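# Stand bottles on ledges matching their cap colours

## Task

Put every bottle upright on the wall ledge whose coloured label strip is the same colour as that bottle's cap, with the bottle's entire base resting on that ledge.

## Robot and tools

Robot: two seven-joint arms, left_arm and right_arm, each ending in a two-finger parallel gripper. Equal joint values on both arms give mirrored postures. A gripper pose does not fix the elbow, so a large wrist turn can swing it.

Frame: one scene frame for everything. Origin on the plane z = 0, below the midpoint between the two arm bases, which sit 0.70 m above it. +z is up, +x is forward (the way both arms face), +y is toward left_arm. Image left/right does not follow arm names. Positions are in metres; orientations are quaternions written w first (qw, qx, qy, qz). Reported hand positions and orientations can be off by a few centimetres, more at long reach.

Gripper axes: fingers point along the gripper's +z and close along its y. end_effector_position is the point between the pads when closed, just under 1 cm behind the fingertips. Closing pushes the fingertips about 17 mm further along +z, mostly while the pads are more than 70 mm apart.

Opening: a number in [-1, 1]; +1 fully open (0.145 m), -1 closed. A full close takes at least about 0.5 s. To hold something, keep commanding an opening clearly under grip_measured (measured opening on the same scale); a bigger gap squeezes harder, up to roughly 10 N per pad for objects up to about 11 cm wide. Fast closes can squeeze harder or spring the fingers open. To leave a gripper alone, resend its present command; 0 is a real command (half open).

Row layout (used by execute_actions and move): 16 numbers, always both arms: left_arm x, y, z, qw, qx, qy, qz, opening, then right_arm x, y, z, qw, qx, qy, qz, opening. Position and quaternion are absolute target poses of that gripper in the scene frame.

execute_actions(actions, cameras): actions is a list of actions; each action is a list of 1 to 15 rows, one per 1/30 s control step; a short action repeats its final row until 15 steps are done. Each target must lie within 0.6 m of that gripper's current position along each of the gripper's own axes, checked at the action's start; otherwise the action is refused for both arms, and if the first action fails against the latest reported state, or any action is malformed, the whole call is refused. An empty list just returns state and images. To hold an orientation, send the same quaternion every row rather than copying the drifting reported one. For an arm that should stay still and touches nothing, resend the same full pose from the last result before it stopped, plus its wanted opening. Commanding the measured pose can relax a press.

move(target, speed, blend, opening_speed, blocking, cameras): straight-line paths from each arm's Hand target to the pose(s) in target. target is one 16-number row or a list of up to 15 rows (waypoints) sharing a 10 s cap; the 0.6 m check does not apply. speed: m/s, 0.002 to 1.1, default 0.25, one value or one per waypoint; rotation is capped at twice that in rad/s. blend: metres by which corners at intermediate waypoints may be rounded; 0 (default) stops at each. opening_speed: rate of the commanded opening, per second on the -1..+1 scale, at least 0.2. blocking=false returns after about 0.5 s while the move continues; a new move replaces it smoothly. First-waypoint openings are sent at the start; later waypoints' opening changes are applied on arrival once everything is at rest. Paths ignore obstacles and the other arm. Grippers lag, stray and can spike above speed, especially with the arm nearly straight. Faster motion and targets deeper past a contact mean harder hits and presses.
The result adds a move: line: done, off_target, moving, held, fault etc., plus limits. An arm not named is done (within 3 mm and 2 degrees, at rest). done/off_target say nothing about contact. held: a check withheld its last step, or the clearance check ended the move. limits=paced: commanded pose was clipped; limits=held: steps were withheld.

wait(seconds 0 to 10, cameras): lets time pass with the last commands held; a running move continues. stop(cameras): brakes the running move; fast moves need more room. zoom_image(camera cam_high or cam_low, region [x0,y0,x1,y1] pixels, at most 504x504) enlarges part of that camera's latest image. read_manual(section) returns licence texts only. finished_scene(scene 1 or 2) ends the scene permanently; the goal must hold without the robot.

Results: each arm's end_effector_position, end_effector_quat_wxyz, Hand target (where it is currently sent, possibly short of your command; send the remainder next), Tool commands, grip_measured, Joint positions (last value is finger opening in metres), Joint velocities ("within noise" means still), Joint torques (includes own weight; readings 3 and 4 wrap at ±28 N m), and for execute_actions some per-step positions. The controller clips orientation to within 32 degrees of the measured one each step and favours position when it can't do both. Cameras: cam_high and cam_low, both 896x504, with calibration given; actual cameras may be off by a couple of degrees and up to about 9 mm.

Avoid: knocking things out of the work area, dropping or releasing moving objects, slams and hard pushes, and any hard hit or press between the arms, including one gripper closing on the other's fingers (clearance checks don't guard gripper-to-gripper contact). Motor heat builds when holding loads, stretching out, or straining toward unreachable poses, even while idle; MOTOR HOT appears from 85 °C and at 100 °C an OVER-TEMPERATURE FAULT stops the arm for 30-60 s or more with joints going limp. Loose objects may occasionally be nudged by outside pushes.

Each tool is called after "Emit:" by a JSON object that holds its "api" and its "payload".

## Session

Emit:
{"api": "execute_actions", "payload": {"actions": []}}

Scene clock: 0.00 s.
left_arm: end_effector_position=(+0.3554, +0.1334, +0.3763) grip_measured=+1.00 end_effector_quat_wxyz=(-0.040, -0.585, +0.680, -0.440) | right_arm: end_effector_position=(+0.4020, -0.0846, +0.4120) grip_measured=+1.00 end_effector_quat_wxyz=(+0.172, +0.783, +0.024, +0.598)
Joint positions: left_arm=[0.476 0.652 -0.724 1.144 -0.177 -0.294 0.656 0.145] | right_arm=[0.249 -0.096 -0.415 1.14 -0.092 0.203 -0.635 0.145]
Joint velocities: within noise
Joint torques (N m): no reading
Motor temperatures (°C): left_arm=[23 20 24 22 21 24 21] | right_arm=[21 23 24 21 21 21 22]
Hand target: left_arm +0.3554, +0.1334, +0.3763; -0.040, -0.585, +0.680, -0.440 | right_arm +0.4020, -0.0846, +0.4120; +0.172, +0.783, +0.024, +0.598
Tool commands: left_gripper/opening=+1.0 right_gripper/opening=+1.0

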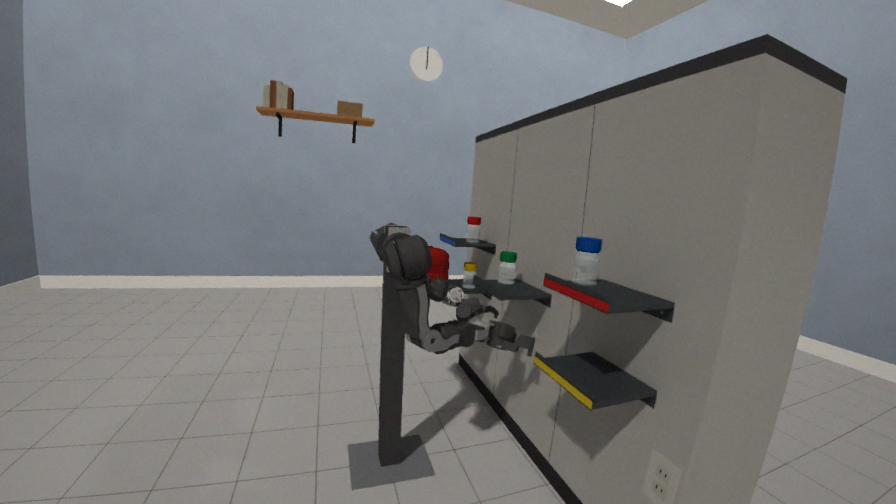

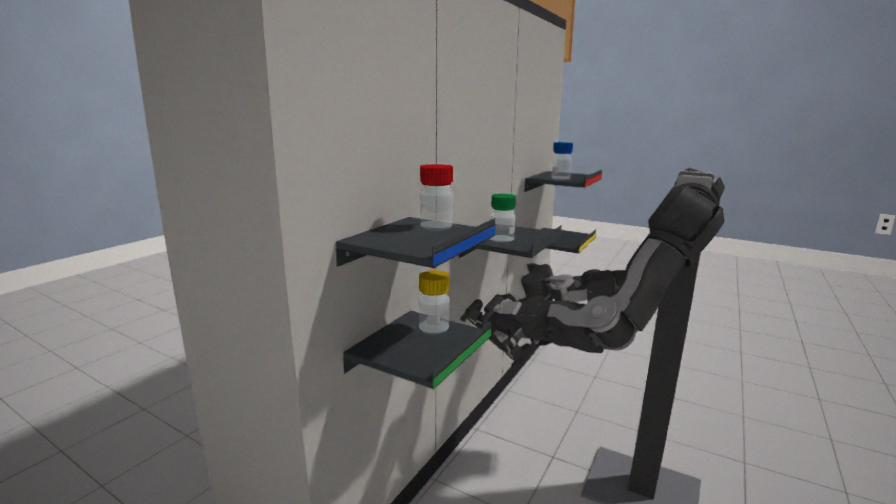

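Emit:
{"api": "zoom_image", "payload": {"camera": "cam_low", "region": [320, 120, 620, 400]}}

Emit:
{"api": "zoom_image", "payload": {"camera": "cam_high", "region": [400, 200, 680, 420]}}

Scaled by 1.680 from the camera's 896x504 image, which has a finer 1280x720 frame.

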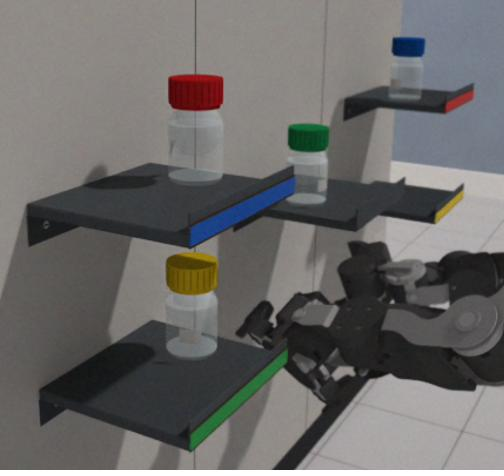

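Scaled by 1.800 from the camera's 896x504 image, which has a finer 1280x720 frame.

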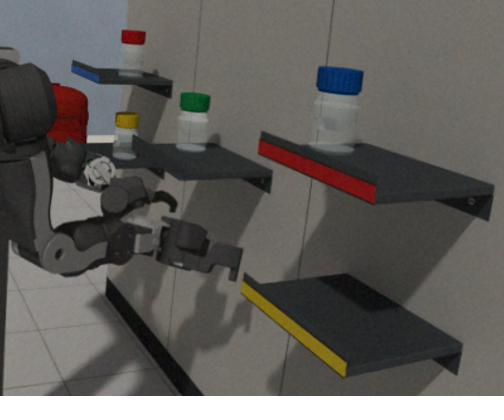

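Emit:
{"api": "move", "payload": {"target": [[0.22,0.17,0.42,-0.040,-0.585,0.680,-0.440,1,0.22,-0.17,0.42,0.172,0.783,0.024,0.598,1],[0.22,0.25,0.55,0,0.7071,0,0.7071,-1,0.22,-0.25,0.55,0,0.7071,0,0.7071,-1]]}}

Scene clock: 120.20 s.
left_arm: end_effector_position=(+0.2198, +0.2490, +0.5493) grip_measured=-1.00 end_effector_quat_wxyz=(+0.002, +0.707, -0.003, +0.707) | right_arm: end_effector_position=(+0.2197, -0.2511, +0.5482) grip_measured=-1.00 end_effector_quat_wxyz=(+0.003, +0.709, -0.002, +0.705)
Joint positions: left_arm=[-1.16 0.928 0.321 2.266 0.719 -0.451 -0.414 0] | right_arm=[-1.086 0.789 0.336 2.266 0.7 -0.349 -0.306 0]
Joint velocities: within noise
Joint torques (N m): left_arm=[0.07 1.65 1.94 4.31 0 -0.53 -0.06] | right_arm=[-0.62 2.68 2.8 3.69 0 -0.58 0.16]
Motor temperatures (°C): left_arm=[26 21 25 23 21 24 21] | right_arm=[22 23 24 23 21 21 21]
Hand target: left_arm +0.2200, +0.2501, +0.5500; +0.000, +0.707, +0.000, +0.707 | right_arm +0.2200, -0.2500, +0.5500; +0.000, +0.707, +0.000, +0.707
Off the commanded pose: left_arm 0.001 m, 0 deg | right_arm 0.002 m, 1 deg.
move: done

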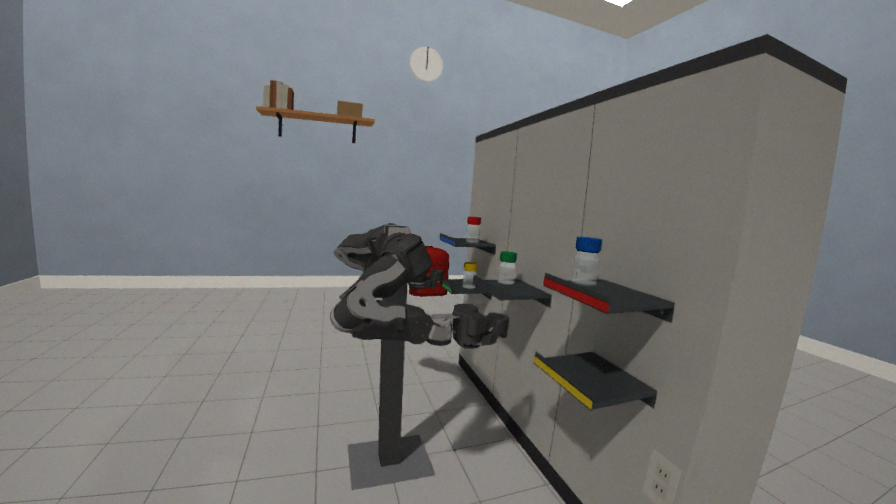

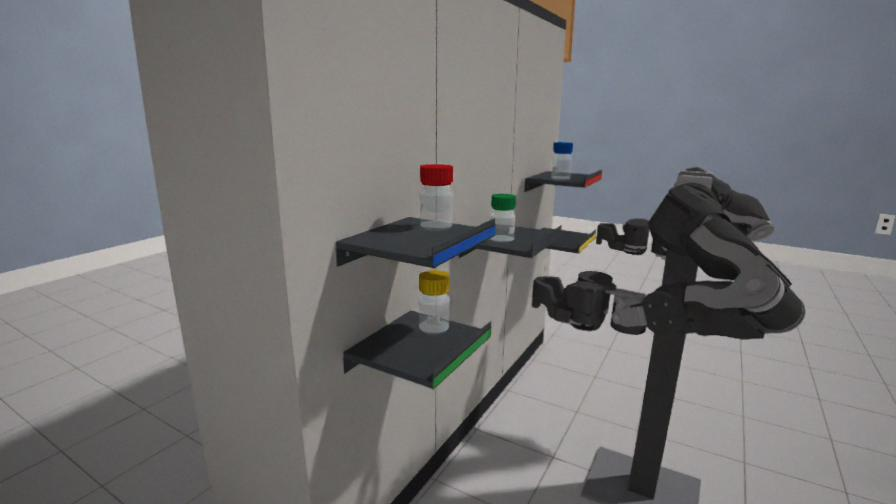

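Emit:
{"api": "zoom_image", "payload": {"camera": "cam_low", "region": [500, 200, 660, 340]}}

Emit:
{"api": "zoom_image", "payload": {"camera": "cam_high", "region": [400, 240, 540, 360]}}

Scaled by 3.150 from the camera's 896x504 image, which has a finer 1280x720 frame.

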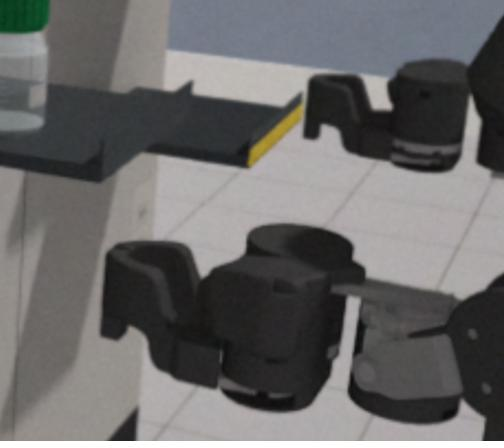

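Scaled by 3.600 from the camera's 896x504 image, which has a finer 1280x720 frame.

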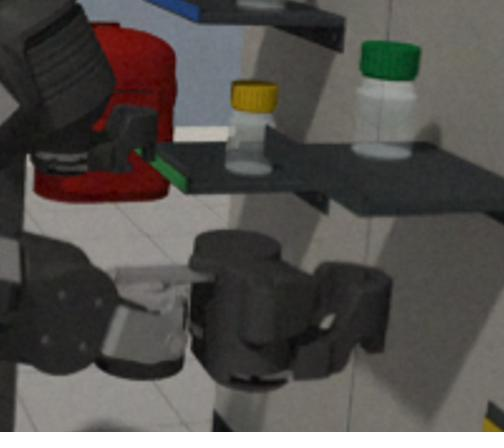

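Emit:
{"api": "zoom_image", "payload": {"camera": "cam_high", "region": [530, 220, 690, 320]}}

Emit:
{"api": "zoom_image", "payload": {"camera": "cam_low", "region": [330, 150, 520, 270]}}

Emit:
{"api": "zoom_image", "payload": {"camera": "cam_high", "region": [430, 200, 570, 310]}}

Emit:
{"api": "zoom_image", "payload": {"camera": "cam_low", "region": [470, 130, 630, 270]}}

Emit:
{"api": "zoom_image", "payload": {"camera": "cam_low", "region": [330, 260, 510, 390]}}

Emit:
{"api": "zoom_image", "payload": {"camera": "cam_high", "region": [520, 330, 680, 420]}}

Scaled by 3.150 from the camera's 896x504 image, which has a finer 1280x720 frame.

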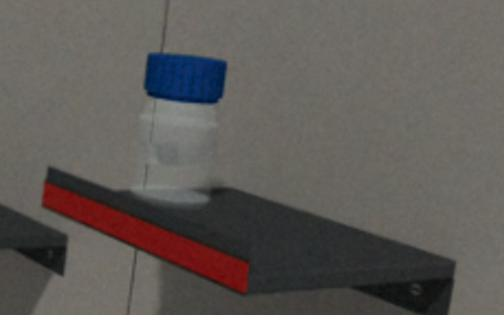

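Scaled by 2.653 from the camera's 896x504 image, which has a finer 1280x720 frame.

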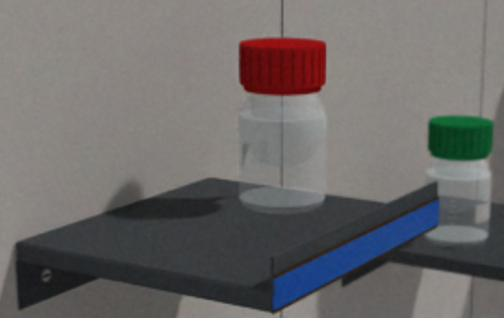

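Scaled by 3.600 from the camera's 896x504 image, which has a finer 1280x720 frame.

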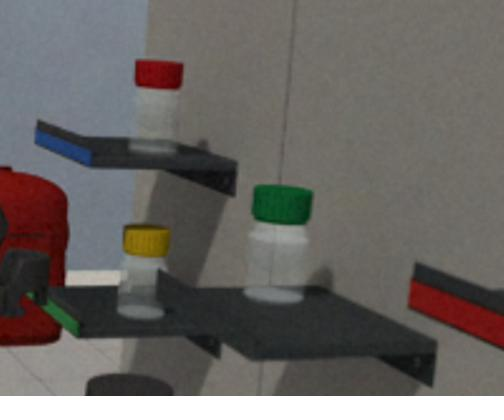

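Scaled by 3.150 from the camera's 896x504 image, which has a finer 1280x720 frame.

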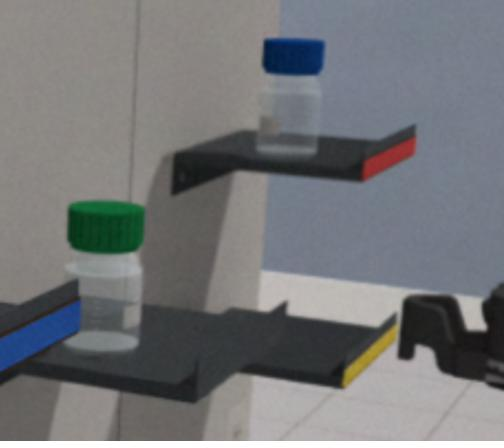

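Scaled by 2.800 from the camera's 896x504 image, which has a finer 1280x720 frame.

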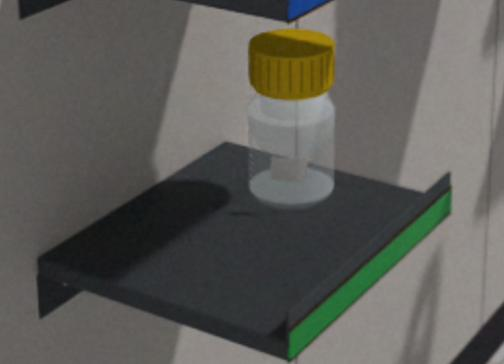

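Scaled by 3.150 from the camera's 896x504 image, which has a finer 1280x720 frame.

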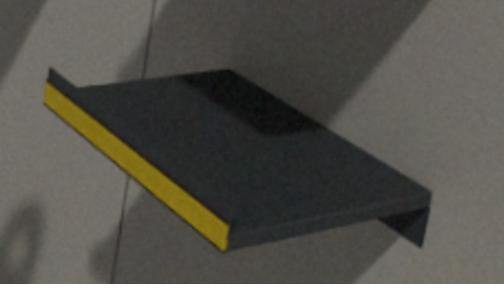

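Emit:
{"api": "move", "payload": {"target": [[0.20,0.356,0.55,0,0.7771,0,0.6293,1,0.2197,-0.2511,0.5482,0,0.7071,0,0.7071,-1],[0.30,0.356,0.54,0,0.7771,0,0.6293,1,0.2197,-0.2511,0.5482,0,0.7071,0,0.7071,-1]]}}

Emit:
{"api": "zoom_image", "payload": {"camera": "cam_low", "region": [380, 240, 580, 400]}}

Emit:
{"api": "zoom_image", "payload": {"camera": "cam_high", "region": [400, 220, 540, 340]}}

Scene clock: 255.70 s.
left_arm: end_effector_position=(+0.3004, +0.3547, +0.5408) grip_measured=+1.00 end_effector_quat_wxyz=(+0.002, +0.777, -0.003, +0.630) | right_arm: end_effector_position=(+0.2197, -0.2514, +0.5485) grip_measured=-1.00 end_effector_quat_wxyz=(+0.002, +0.707, -0.001, +0.707)
Joint positions: left_arm=[-1.125 1.307 0.63 1.776 1.344 -0.259 -0.042 0.145] | right_arm=[-1.086 0.789 0.336 2.261 0.7 -0.358 -0.301 0]
Joint velocities: within noise
Joint torques (N m): left_arm=[2.7 3.2 2.5 1.22 0.17 -0.7 -0.05] | right_arm=[-0.59 2.57 2.22 2.67 0 -0.57 0.18]
Motor temperatures (°C): left_arm=[23 21 25 24 21 25 21] | right_arm=[21 23 24 22 20 21 21]
Hand target: left_arm +0.3000, +0.3559, +0.5401; +0.000, +0.777, +0.000, +0.629 | right_arm +0.2197, -0.2511, +0.5483; +0.000, +0.707, +0.000, +0.707
Off the commanded pose: left_arm 0.002 m, 0 deg | right_arm 0.000 m, 0 deg.
move: done

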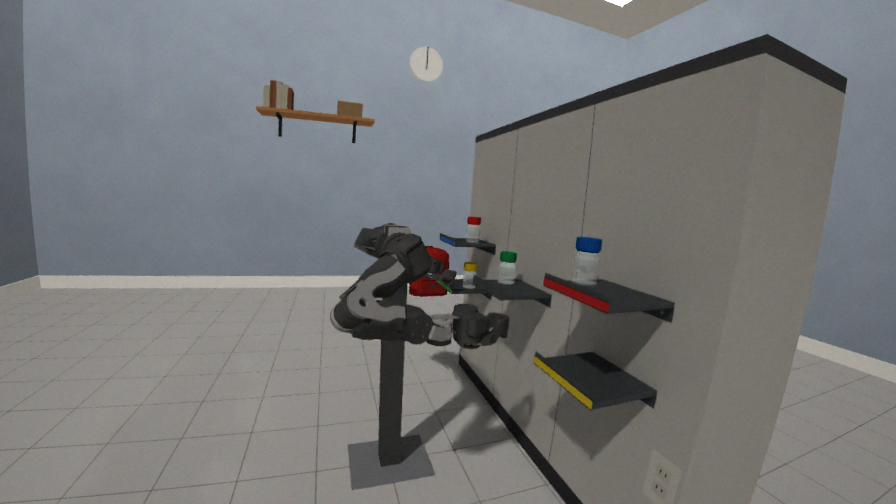

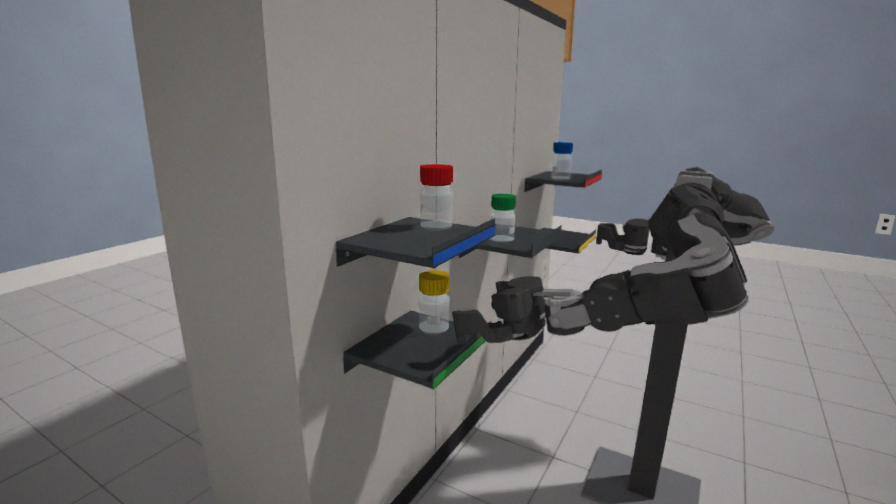

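Scaled by 2.520 from the camera's 896x504 image, which has a finer 1280x720 frame.

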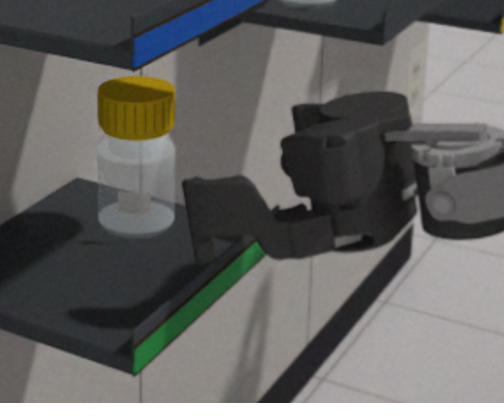

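Scaled by 3.600 from the camera's 896x504 image, which has a finer 1280x720 frame.

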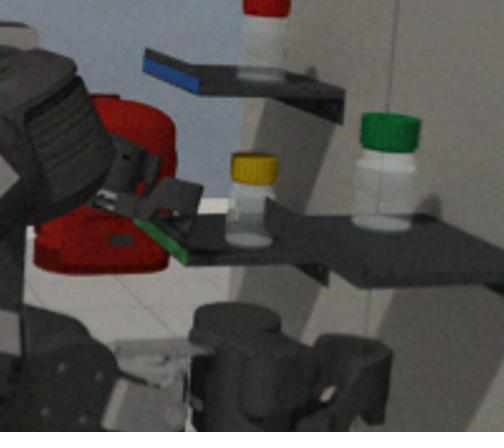

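Emit:
{"api": "move", "payload": {"target": [0.372,0.356,0.537,0,0.7771,0,0.6293,1,0.2197,-0.2511,0.5482,0,0.7071,0,0.7071,-1], "speed": 0.12}}

Emit:
{"api": "zoom_image", "payload": {"camera": "cam_low", "region": [380, 240, 580, 400]}}

Emit:
{"api": "zoom_image", "payload": {"camera": "cam_high", "region": [400, 220, 540, 340]}}

Scene clock: 268.60 s.
left_arm: end_effector_position=(+0.3726, +0.3552, +0.5397) grip_measured=+1.00 end_effector_quat_wxyz=(-0.030, +0.779, -0.027, +0.626) | right_arm: end_effector_position=(+0.2197, -0.2514, +0.5485) grip_measured=-1.00 end_effector_quat_wxyz=(+0.002, +0.707, -0.001, +0.707)
Joint positions: left_arm=[-1.407 1.759 0.769 1.517 1.585 -0.413 -0.133 0.145] | right_arm=[-1.086 0.789 0.336 2.261 0.7 -0.358 -0.301 0]
Joint velocities: within noise
Joint torques (N m): left_arm=[4.89 1.62 2.36 -0.09 0.14 -0.54 -0.05] | right_arm=[-0.65 2.73 2.21 2.56 0 -0.57 0.2]
Motor temperatures (°C): left_arm=[23 21 25 23 21 25 21] | right_arm=[21 23 24 22 20 21 21]
Hand target: left_arm +0.3717, +0.3558, +0.5373; -0.032, +0.782, -0.026, +0.623 | right_arm +0.2197, -0.2511, +0.5483; +0.000, +0.707, +0.000, +0.707
Off the commanded pose: left_arm 0.003 m, 5 deg | right_arm 0.000 m, 0 deg.
joint sent to its limit (left arm) — joint 1 (shoulder pitch), lower limit; joint 5 (forearm roll), upper limit. The joint targets are off in orientation, not in position.
move: off_target (left_arm)

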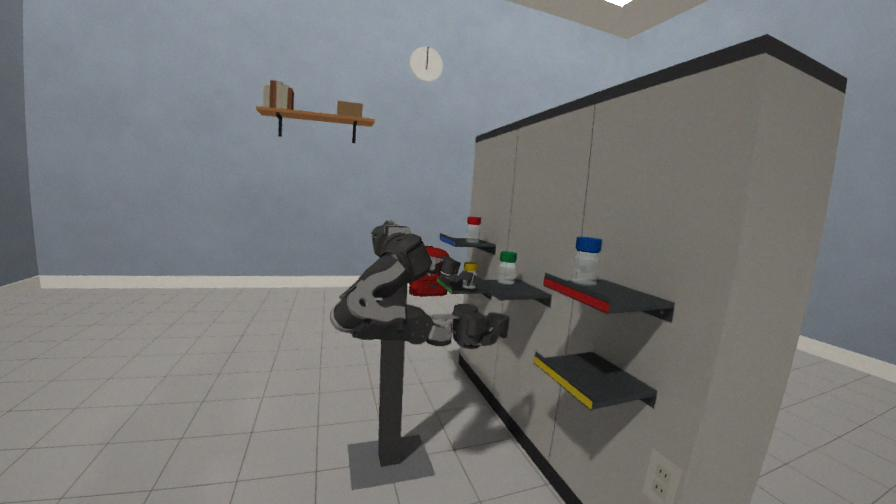

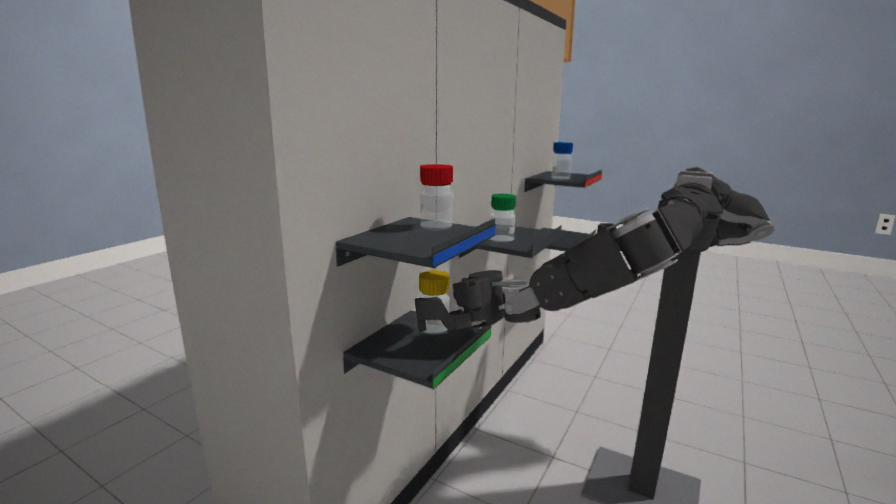

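Scaled by 2.520 from the camera's 896x504 image, which has a finer 1280x720 frame.

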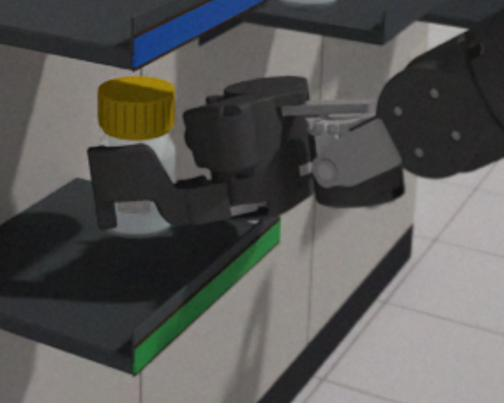

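Scaled by 3.600 from the camera's 896x504 image, which has a finer 1280x720 frame.

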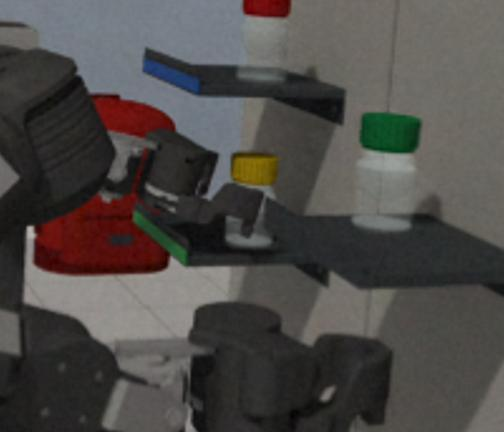

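Emit:
{"api": "move", "payload": {"target": [[0.22,0.34,0.55,0,0.7771,0,0.6293,1,0.2197,-0.2511,0.5482,0,0.7071,0,0.7071,-1],[0.22,0.25,0.55,0,0.7071,0,0.7071,1,0.2197,-0.2511,0.5482,0,0.7071,0,0.7071,-1],[0.22,0.17,0.42,-0.040,-0.585,0.680,-0.440,1,0.22,-0.17,0.42,0.172,0.783,0.024,0.598,-1],[0.33,0.14,0.38,-0.040,-0.585,0.680,-0.440,1,0.36,-0.1,0.40,0.172,0.783,0.024,0.598,1]], "cameras": []}}

Emit:
{"api": "move", "payload": {"target": [[0.33,0.18,0.40,-0.0821,0.7704,0.1014,0.6239,1,0.33,-0.18,0.40,0.0821,0.7704,-0.1014,0.6239,1]]}}

Scene clock: 312.93 s.
left_arm: end_effector_position=(+0.3319, +0.1391, +0.3824) grip_measured=+1.00 end_effector_quat_wxyz=(-0.038, -0.585, +0.677, -0.445) | right_arm: end_effector_position=(+0.3598, -0.0993, +0.3995) grip_measured=+1.00 end_effector_quat_wxyz=(+0.170, +0.784, +0.025, +0.596)
Joint positions: left_arm=[0.372 0.751 -0.704 1.306 -0.146 -0.254 0.613 0.145] | right_arm=[0.055 -0.031 -0.417 1.321 -0.112 0.184 -0.63 0.145]
Joint velocities: within noise
Joint torques (N m): left_arm=[6.4 3.89 1.55 2.77 0.32 -0.36 0] | right_arm=[3.78 -1.6 -0.1 3.9 -0.29 -0.45 -0.22]
Motor temperatures (°C): left_arm=[24 21 25 22 21 25 21] | right_arm=[21 23 24 21 20 21 21]
Hand target: left_arm +0.3299, +0.1401, +0.3799; -0.040, -0.585, +0.680, -0.440 | right_arm +0.3600, -0.1001, +0.4000; +0.172, +0.783, +0.024, +0.598
Off the commanded pose: left_arm 0.003 m, 1 deg | right_arm 0.001 m, 0 deg.
move: done
No camera images: "cameras" was empty.

Scene clock: 316.80 s.
left_arm: end_effector_position=(+0.3299, +0.1788, +0.3999) grip_measured=+1.00 end_effector_quat_wxyz=(-0.079, +0.771, +0.100, +0.624) | right_arm: end_effector_position=(+0.3296, -0.1806, +0.3985) grip_measured=+1.00 end_effector_quat_wxyz=(+0.085, +0.772, -0.101, +0.621)
Joint positions: left_arm=[-0.162 -0.055 -0.011 1.519 0 -0.01 -0.263 0.145] | right_arm=[-0.129 0.173 -0.261 1.513 0.236 -0.036 -0.506 0.145]
Joint velocities: within noise
Joint torques (N m): left_arm=[4.07 -0.46 -0.4 5.04 -0.03 -0.69 -0.03] | right_arm=[2.47 0.91 0.5 4.67 -0.1 -0.53 0.16]
Motor temperatures (°C): left_arm=[23 21 25 22 21 25 21] | right_arm=[21 23 23 22 20 21 21]
Hand target: left_arm +0.3300, +0.1799, +0.3999; -0.082, +0.771, +0.101, +0.624 | right_arm +0.3299, -0.1800, +0.3999; +0.082, +0.771, -0.101, +0.624
Off the commanded pose: left_arm 0.001 m, 0 deg | right_arm 0.002 m, 0 deg.
move: done

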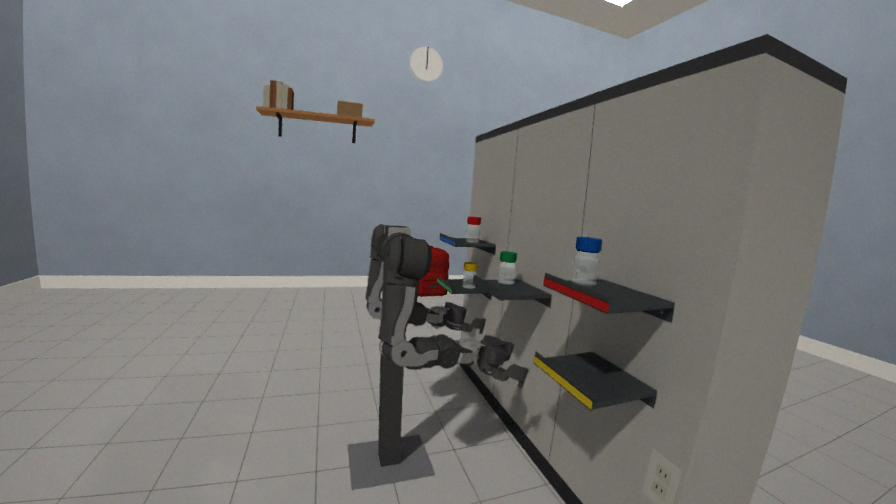

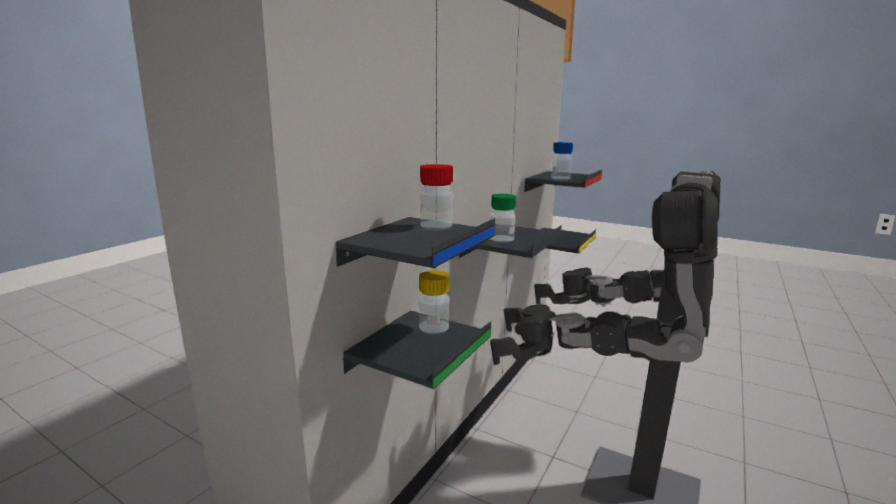

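Emit:
{"api": "move", "payload": {"target": [[0.27,0.30,0.47,-0.0821,0.7704,0.1014,0.6239,1,0.33,-0.18,0.40,0.0821,0.7704,-0.1014,0.6239,1],[0.266,0.326,0.54,-0.0821,0.7704,0.1014,0.6239,1,0.33,-0.18,0.40,0.0821,0.7704,-0.1014,0.6239,1],[0.372,0.3545,0.537,-0.0821,0.7704,0.1014,0.6239,1,0.33,-0.18,0.40,0.0821,0.7704,-0.1014,0.6239,1]], "speed": [0.25,0.25,0.15]}}

Emit:
{"api": "zoom_image", "payload": {"camera": "cam_low", "region": [380, 240, 580, 400]}}

Emit:
{"api": "zoom_image", "payload": {"camera": "cam_high", "region": [400, 220, 540, 340]}}

Scene clock: 331.10 s.
left_arm: end_effector_position=(+0.3722, +0.3547, +0.5394) grip_measured=+1.00 end_effector_quat_wxyz=(-0.082, +0.768, +0.104, +0.626) | right_arm: end_effector_position=(+0.3296, -0.1806, +0.3985) grip_measured=+1.00 end_effector_quat_wxyz=(+0.085, +0.772, -0.102, +0.622)
Joint positions: left_arm=[0.096 0.525 0.31 1.641 0.496 0.511 -0.027 0.145] | right_arm=[-0.129 0.173 -0.261 1.513 0.237 -0.036 -0.506 0.145]
Joint velocities: within noise
Joint torques (N m): left_arm=[4.76 5.24 0.83 3.9 0.07 -0.68 0.2] | right_arm=[2.52 0.88 0.35 4.77 -0.08 -0.51 0.13]
Motor temperatures (°C): left_arm=[23 21 25 23 21 25 21] | right_arm=[21 23 23 22 20 21 21]
Hand target: left_arm +0.3720, +0.3545, +0.5370; -0.082, +0.771, +0.101, +0.624 | right_arm +0.3299, -0.1800, +0.3999; +0.082, +0.771, -0.101, +0.624
Off the commanded pose: left_arm 0.002 m, 0 deg | right_arm 0.002 m, 0 deg.
move: done

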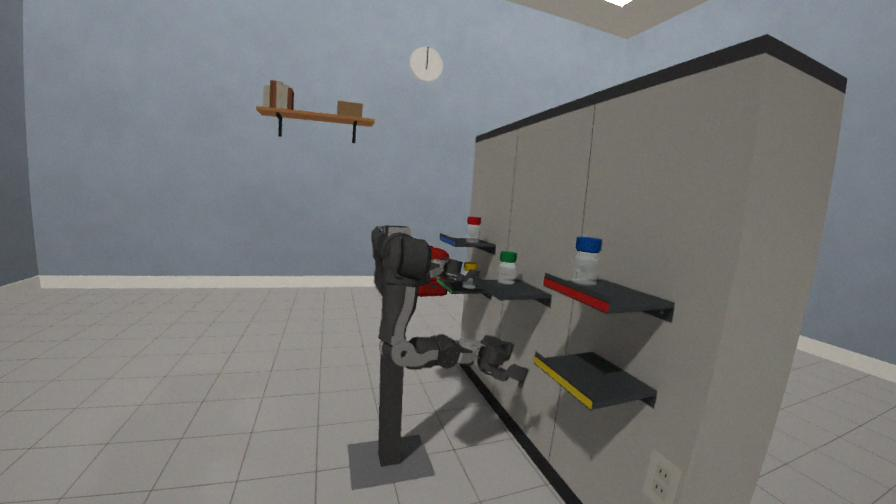

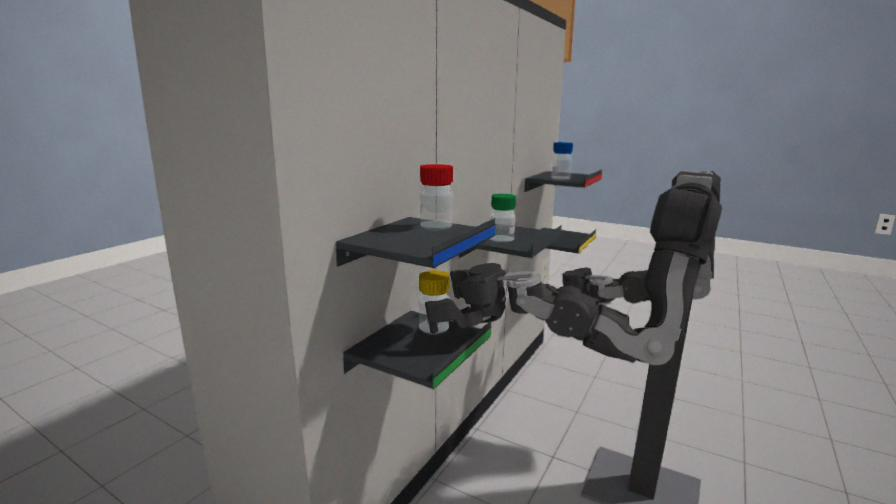

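Scaled by 2.520 from the camera's 896x504 image, which has a finer 1280x720 frame.

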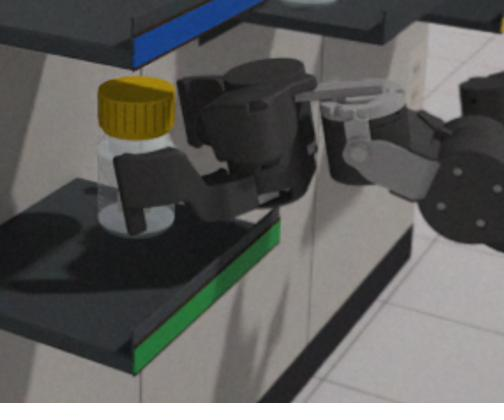

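Scaled by 3.600 from the camera's 896x504 image, which has a finer 1280x720 frame.

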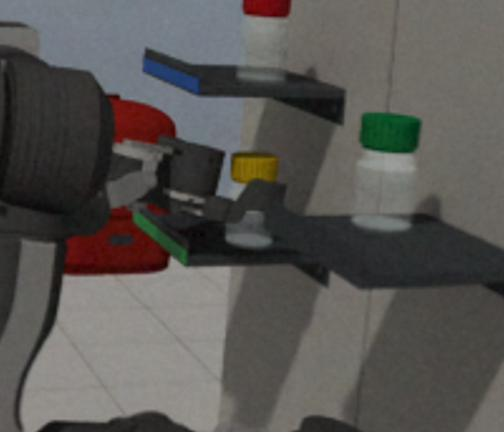

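Emit:
{"api": "move", "payload": {"target": [0.372,0.3545,0.537,-0.0821,0.7704,0.1014,0.6239,-0.6,0.33,-0.18,0.40,0.0821,0.7704,-0.1014,0.6239,1], "opening_speed": 1.2}}

Emit:
{"api": "zoom_image", "payload": {"camera": "cam_low", "region": [380, 240, 580, 400]}}

Emit:
{"api": "zoom_image", "payload": {"camera": "cam_high", "region": [400, 220, 540, 340]}}

Scene clock: 346.63 s.
left_arm: end_effector_position=(+0.3724, +0.3540, +0.5394) grip_measured=-0.26 end_effector_quat_wxyz=(-0.081, +0.768, +0.102, +0.627) | right_arm: end_effector_position=(+0.3296, -0.1806, +0.3985) grip_measured=+1.00 end_effector_quat_wxyz=(+0.085, +0.772, -0.102, +0.622)
Joint positions: left_arm=[0.095 0.525 0.309 1.641 0.496 0.509 -0.024 0.056] | right_arm=[-0.129 0.173 -0.261 1.513 0.237 -0.036 -0.506 0.145]
Joint velocities: within noise
Joint torques (N m): left_arm=[4.89 5.18 1.01 3.93 0.07 -0.65 0.13] | right_arm=[2.31 0.86 0.47 4.74 -0.1 -0.52 0.13]
Motor temperatures (°C): left_arm=[23 22 24 23 21 25 21] | right_arm=[21 23 23 23 20 21 21]
Hand target: left_arm +0.3720, +0.3545, +0.5370; -0.082, +0.771, +0.101, +0.624 | right_arm +0.3299, -0.1800, +0.3999; +0.082, +0.771, -0.101, +0.624
Off the commanded pose: left_arm 0.002 m, 0 deg | right_arm 0.002 m, 0 deg.
move: done

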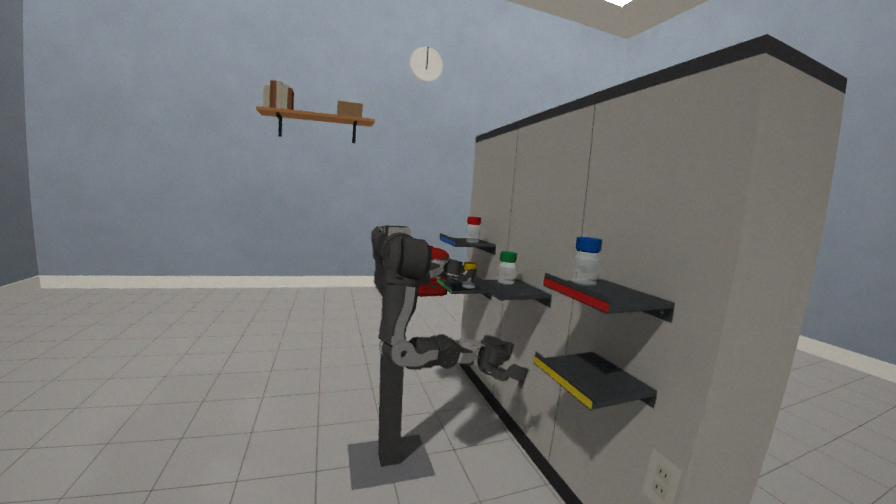

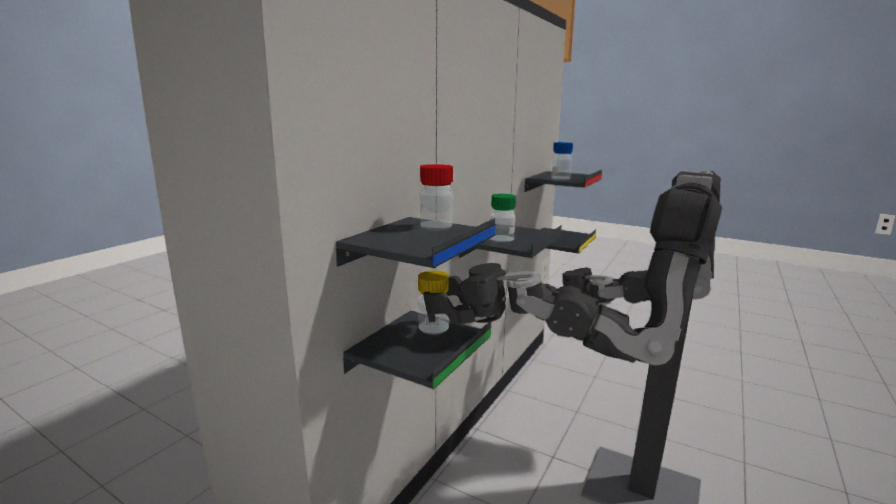

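Scaled by 2.520 from the camera's 896x504 image, which has a finer 1280x720 frame.

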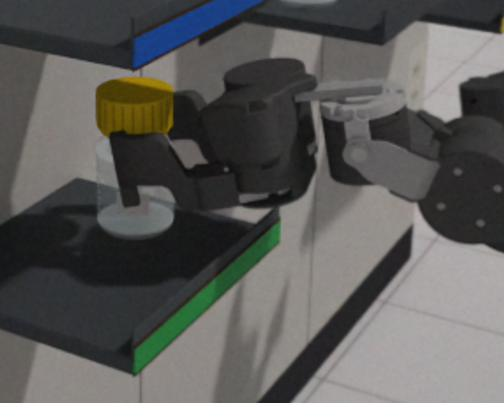

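Scaled by 3.600 from the camera's 896x504 image, which has a finer 1280x720 frame.

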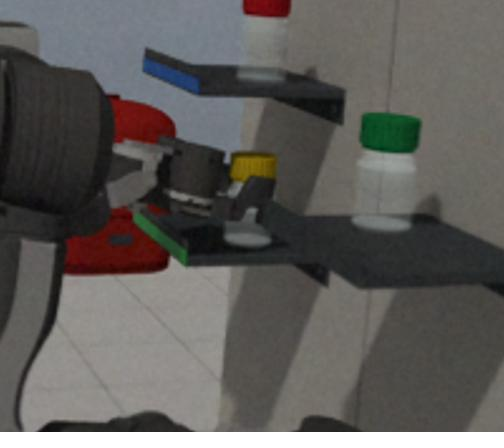

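Emit:
{"api": "move", "payload": {"target": [[0.372,0.3545,0.567,-0.0821,0.7704,0.1014,0.6239,-0.6,0.33,-0.18,0.40,0.0821,0.7704,-0.1014,0.6239,1],[0.266,0.32,0.575,-0.0821,0.7704,0.1014,0.6239,-0.6,0.33,-0.18,0.40,0.0821,0.7704,-0.1014,0.6239,1],[0.265,-0.013,0.68,0.1362,0.7587,-0.1682,0.6144,-0.6,0.33,-0.18,0.40,0.0821,0.7704,-0.1014,0.6239,1]], "speed": [0.1,0.2,0.2], "blend": [0,0.03,0]}}

Emit:
{"api": "zoom_image", "payload": {"camera": "cam_high", "region": [400, 200, 600, 340]}}

Scene clock: 371.97 s.
left_arm: end_effector_position=(+0.2647, -0.0139, +0.6791) grip_measured=-0.27 end_effector_quat_wxyz=(+0.145, +0.748, -0.169, +0.625) | right_arm: end_effector_position=(+0.3296, -0.1806, +0.3985) grip_measured=+1.00 end_effector_quat_wxyz=(+0.085, +0.772, -0.102, +0.622)
Joint positions: left_arm=[0.862 0.234 -0.921 2.414 1.584 0.782 -1.576 0.056] | right_arm=[-0.129 0.173 -0.261 1.513 0.237 -0.036 -0.506 0.145]
Joint velocities: within noise
Joint torques (N m): left_arm=[6.34 -0.59 1.81 1.47 -0.21 -0.03 -0.05] | right_arm=[2.49 0.78 0.43 4.83 -0.11 -0.5 0.13]
Motor temperatures (°C): left_arm=[24 22 24 23 21 25 21] | right_arm=[21 23 23 23 20 21 21]
Hand target: left_arm +0.2652, -0.0130, +0.6796; +0.143, +0.749, -0.167, +0.626 | right_arm +0.3299, -0.1800, +0.3999; +0.082, +0.771, -0.101, +0.624
Off the commanded pose: left_arm 0.001 m, 2 deg | right_arm 0.002 m, 0 deg.
joint sent to its limit (left arm) — joint 5 (forearm roll), upper limit; joint 6 (wrist pitch), upper limit; joint 7 (wrist yaw), lower limit. The joint targets still meet the commanded pose.
move: done

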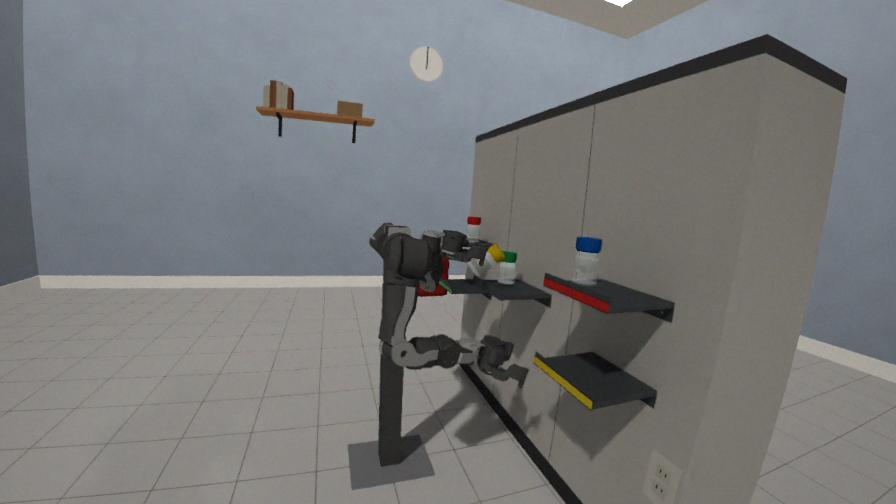

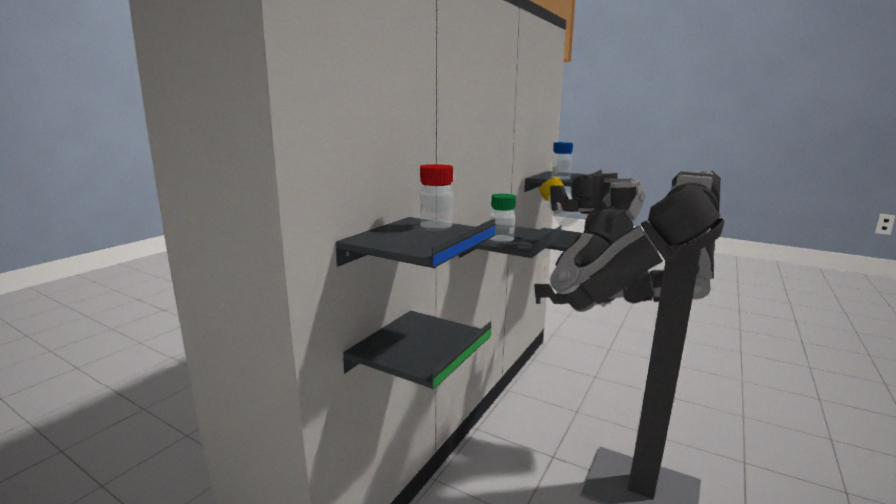

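Scaled by 2.520 from the camera's 896x504 image, which has a finer 1280x720 frame.

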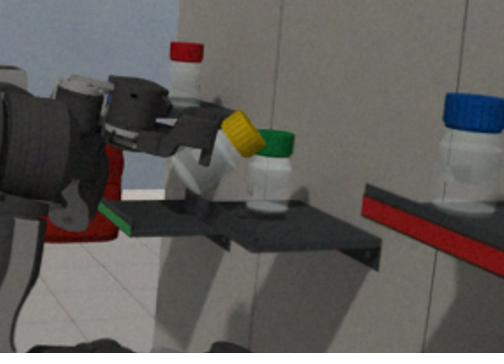

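Emit:
{"api": "move", "payload": {"target": [[0.265,0.0,0.69,0.1362,0.7587,-0.1682,0.6144,-1,0.33,-0.22,0.40,0.0821,0.7704,-0.1014,0.6239,1],[0.355,-0.05,0.70,0.1362,0.7587,-0.1682,0.6144,-1,0.33,-0.22,0.40,0.0821,0.7704,-0.1014,0.6239,1]], "speed": 0.12}}

Emit:
{"api": "zoom_image", "payload": {"camera": "cam_high", "region": [430, 200, 570, 310]}}

Emit:
{"api": "zoom_image", "payload": {"camera": "cam_low", "region": [470, 130, 630, 270]}}

Scene clock: 438.80 s.
left_arm: end_effector_position=(+0.3558, -0.0488, +0.6983) grip_measured=-0.27 end_effector_quat_wxyz=(+0.134, +0.762, -0.168, +0.612) | right_arm: end_effector_position=(+0.3301, -0.2215, +0.4008) grip_measured=+1.00 end_effector_quat_wxyz=(+0.085, +0.770, -0.102, +0.624)
Joint positions: left_arm=[1.106 0.149 -0.896 1.899 1.499 0.768 -1.212 0.056] | right_arm=[-0.144 0.279 -0.186 1.515 0.336 -0.055 -0.423 0.145]
Joint velocities: within noise
Joint torques (N m): left_arm=[8.85 -1.25 2.11 2.21 -0.47 -0.44 0.25] | right_arm=[2.49 1.67 0.54 3.52 -0.04 -0.52 0.17]
Motor temperatures (°C): left_arm=[25 21 24 22 21 24 21] | right_arm=[21 23 23 23 20 21 21]
Hand target: left_arm +0.3550, -0.0500, +0.7001; +0.136, +0.759, -0.168, +0.614 | right_arm +0.3300, -0.2200, +0.4000; +0.082, +0.771, -0.101, +0.624
Off the commanded pose: left_arm 0.002 m, 1 deg | right_arm 0.002 m, 0 deg.
move: done

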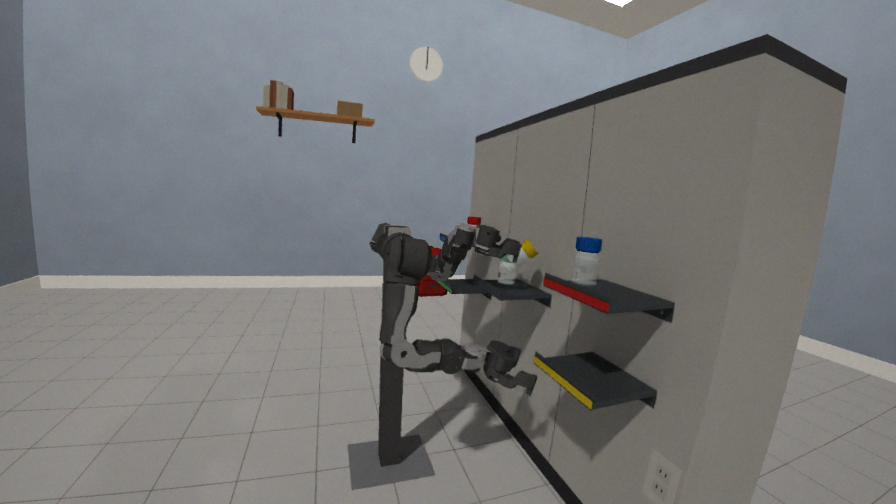

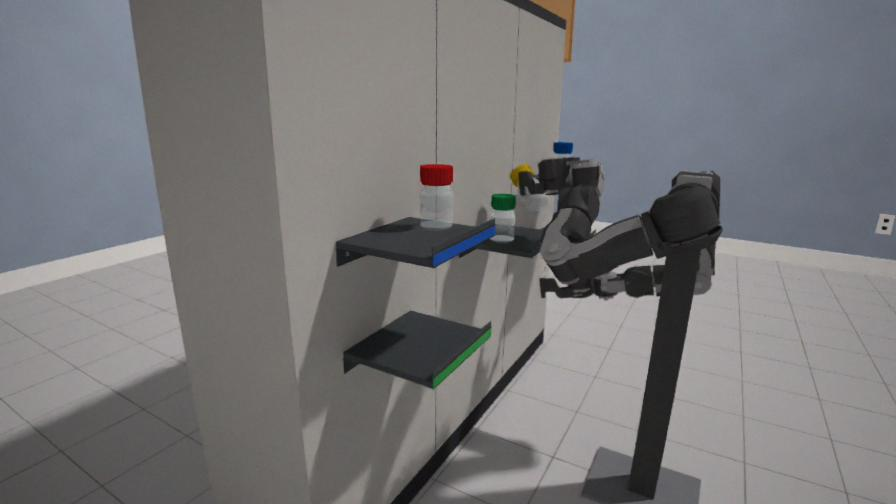

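Scaled by 3.600 from the camera's 896x504 image, which has a finer 1280x720 frame.

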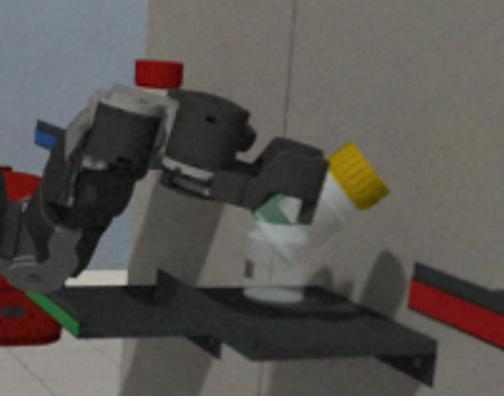

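Scaled by 3.150 from the camera's 896x504 image, which has a finer 1280x720 frame.

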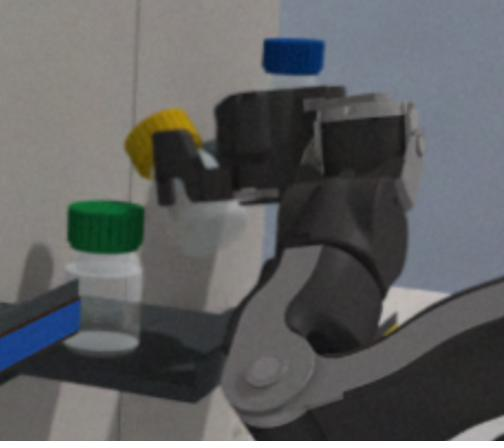

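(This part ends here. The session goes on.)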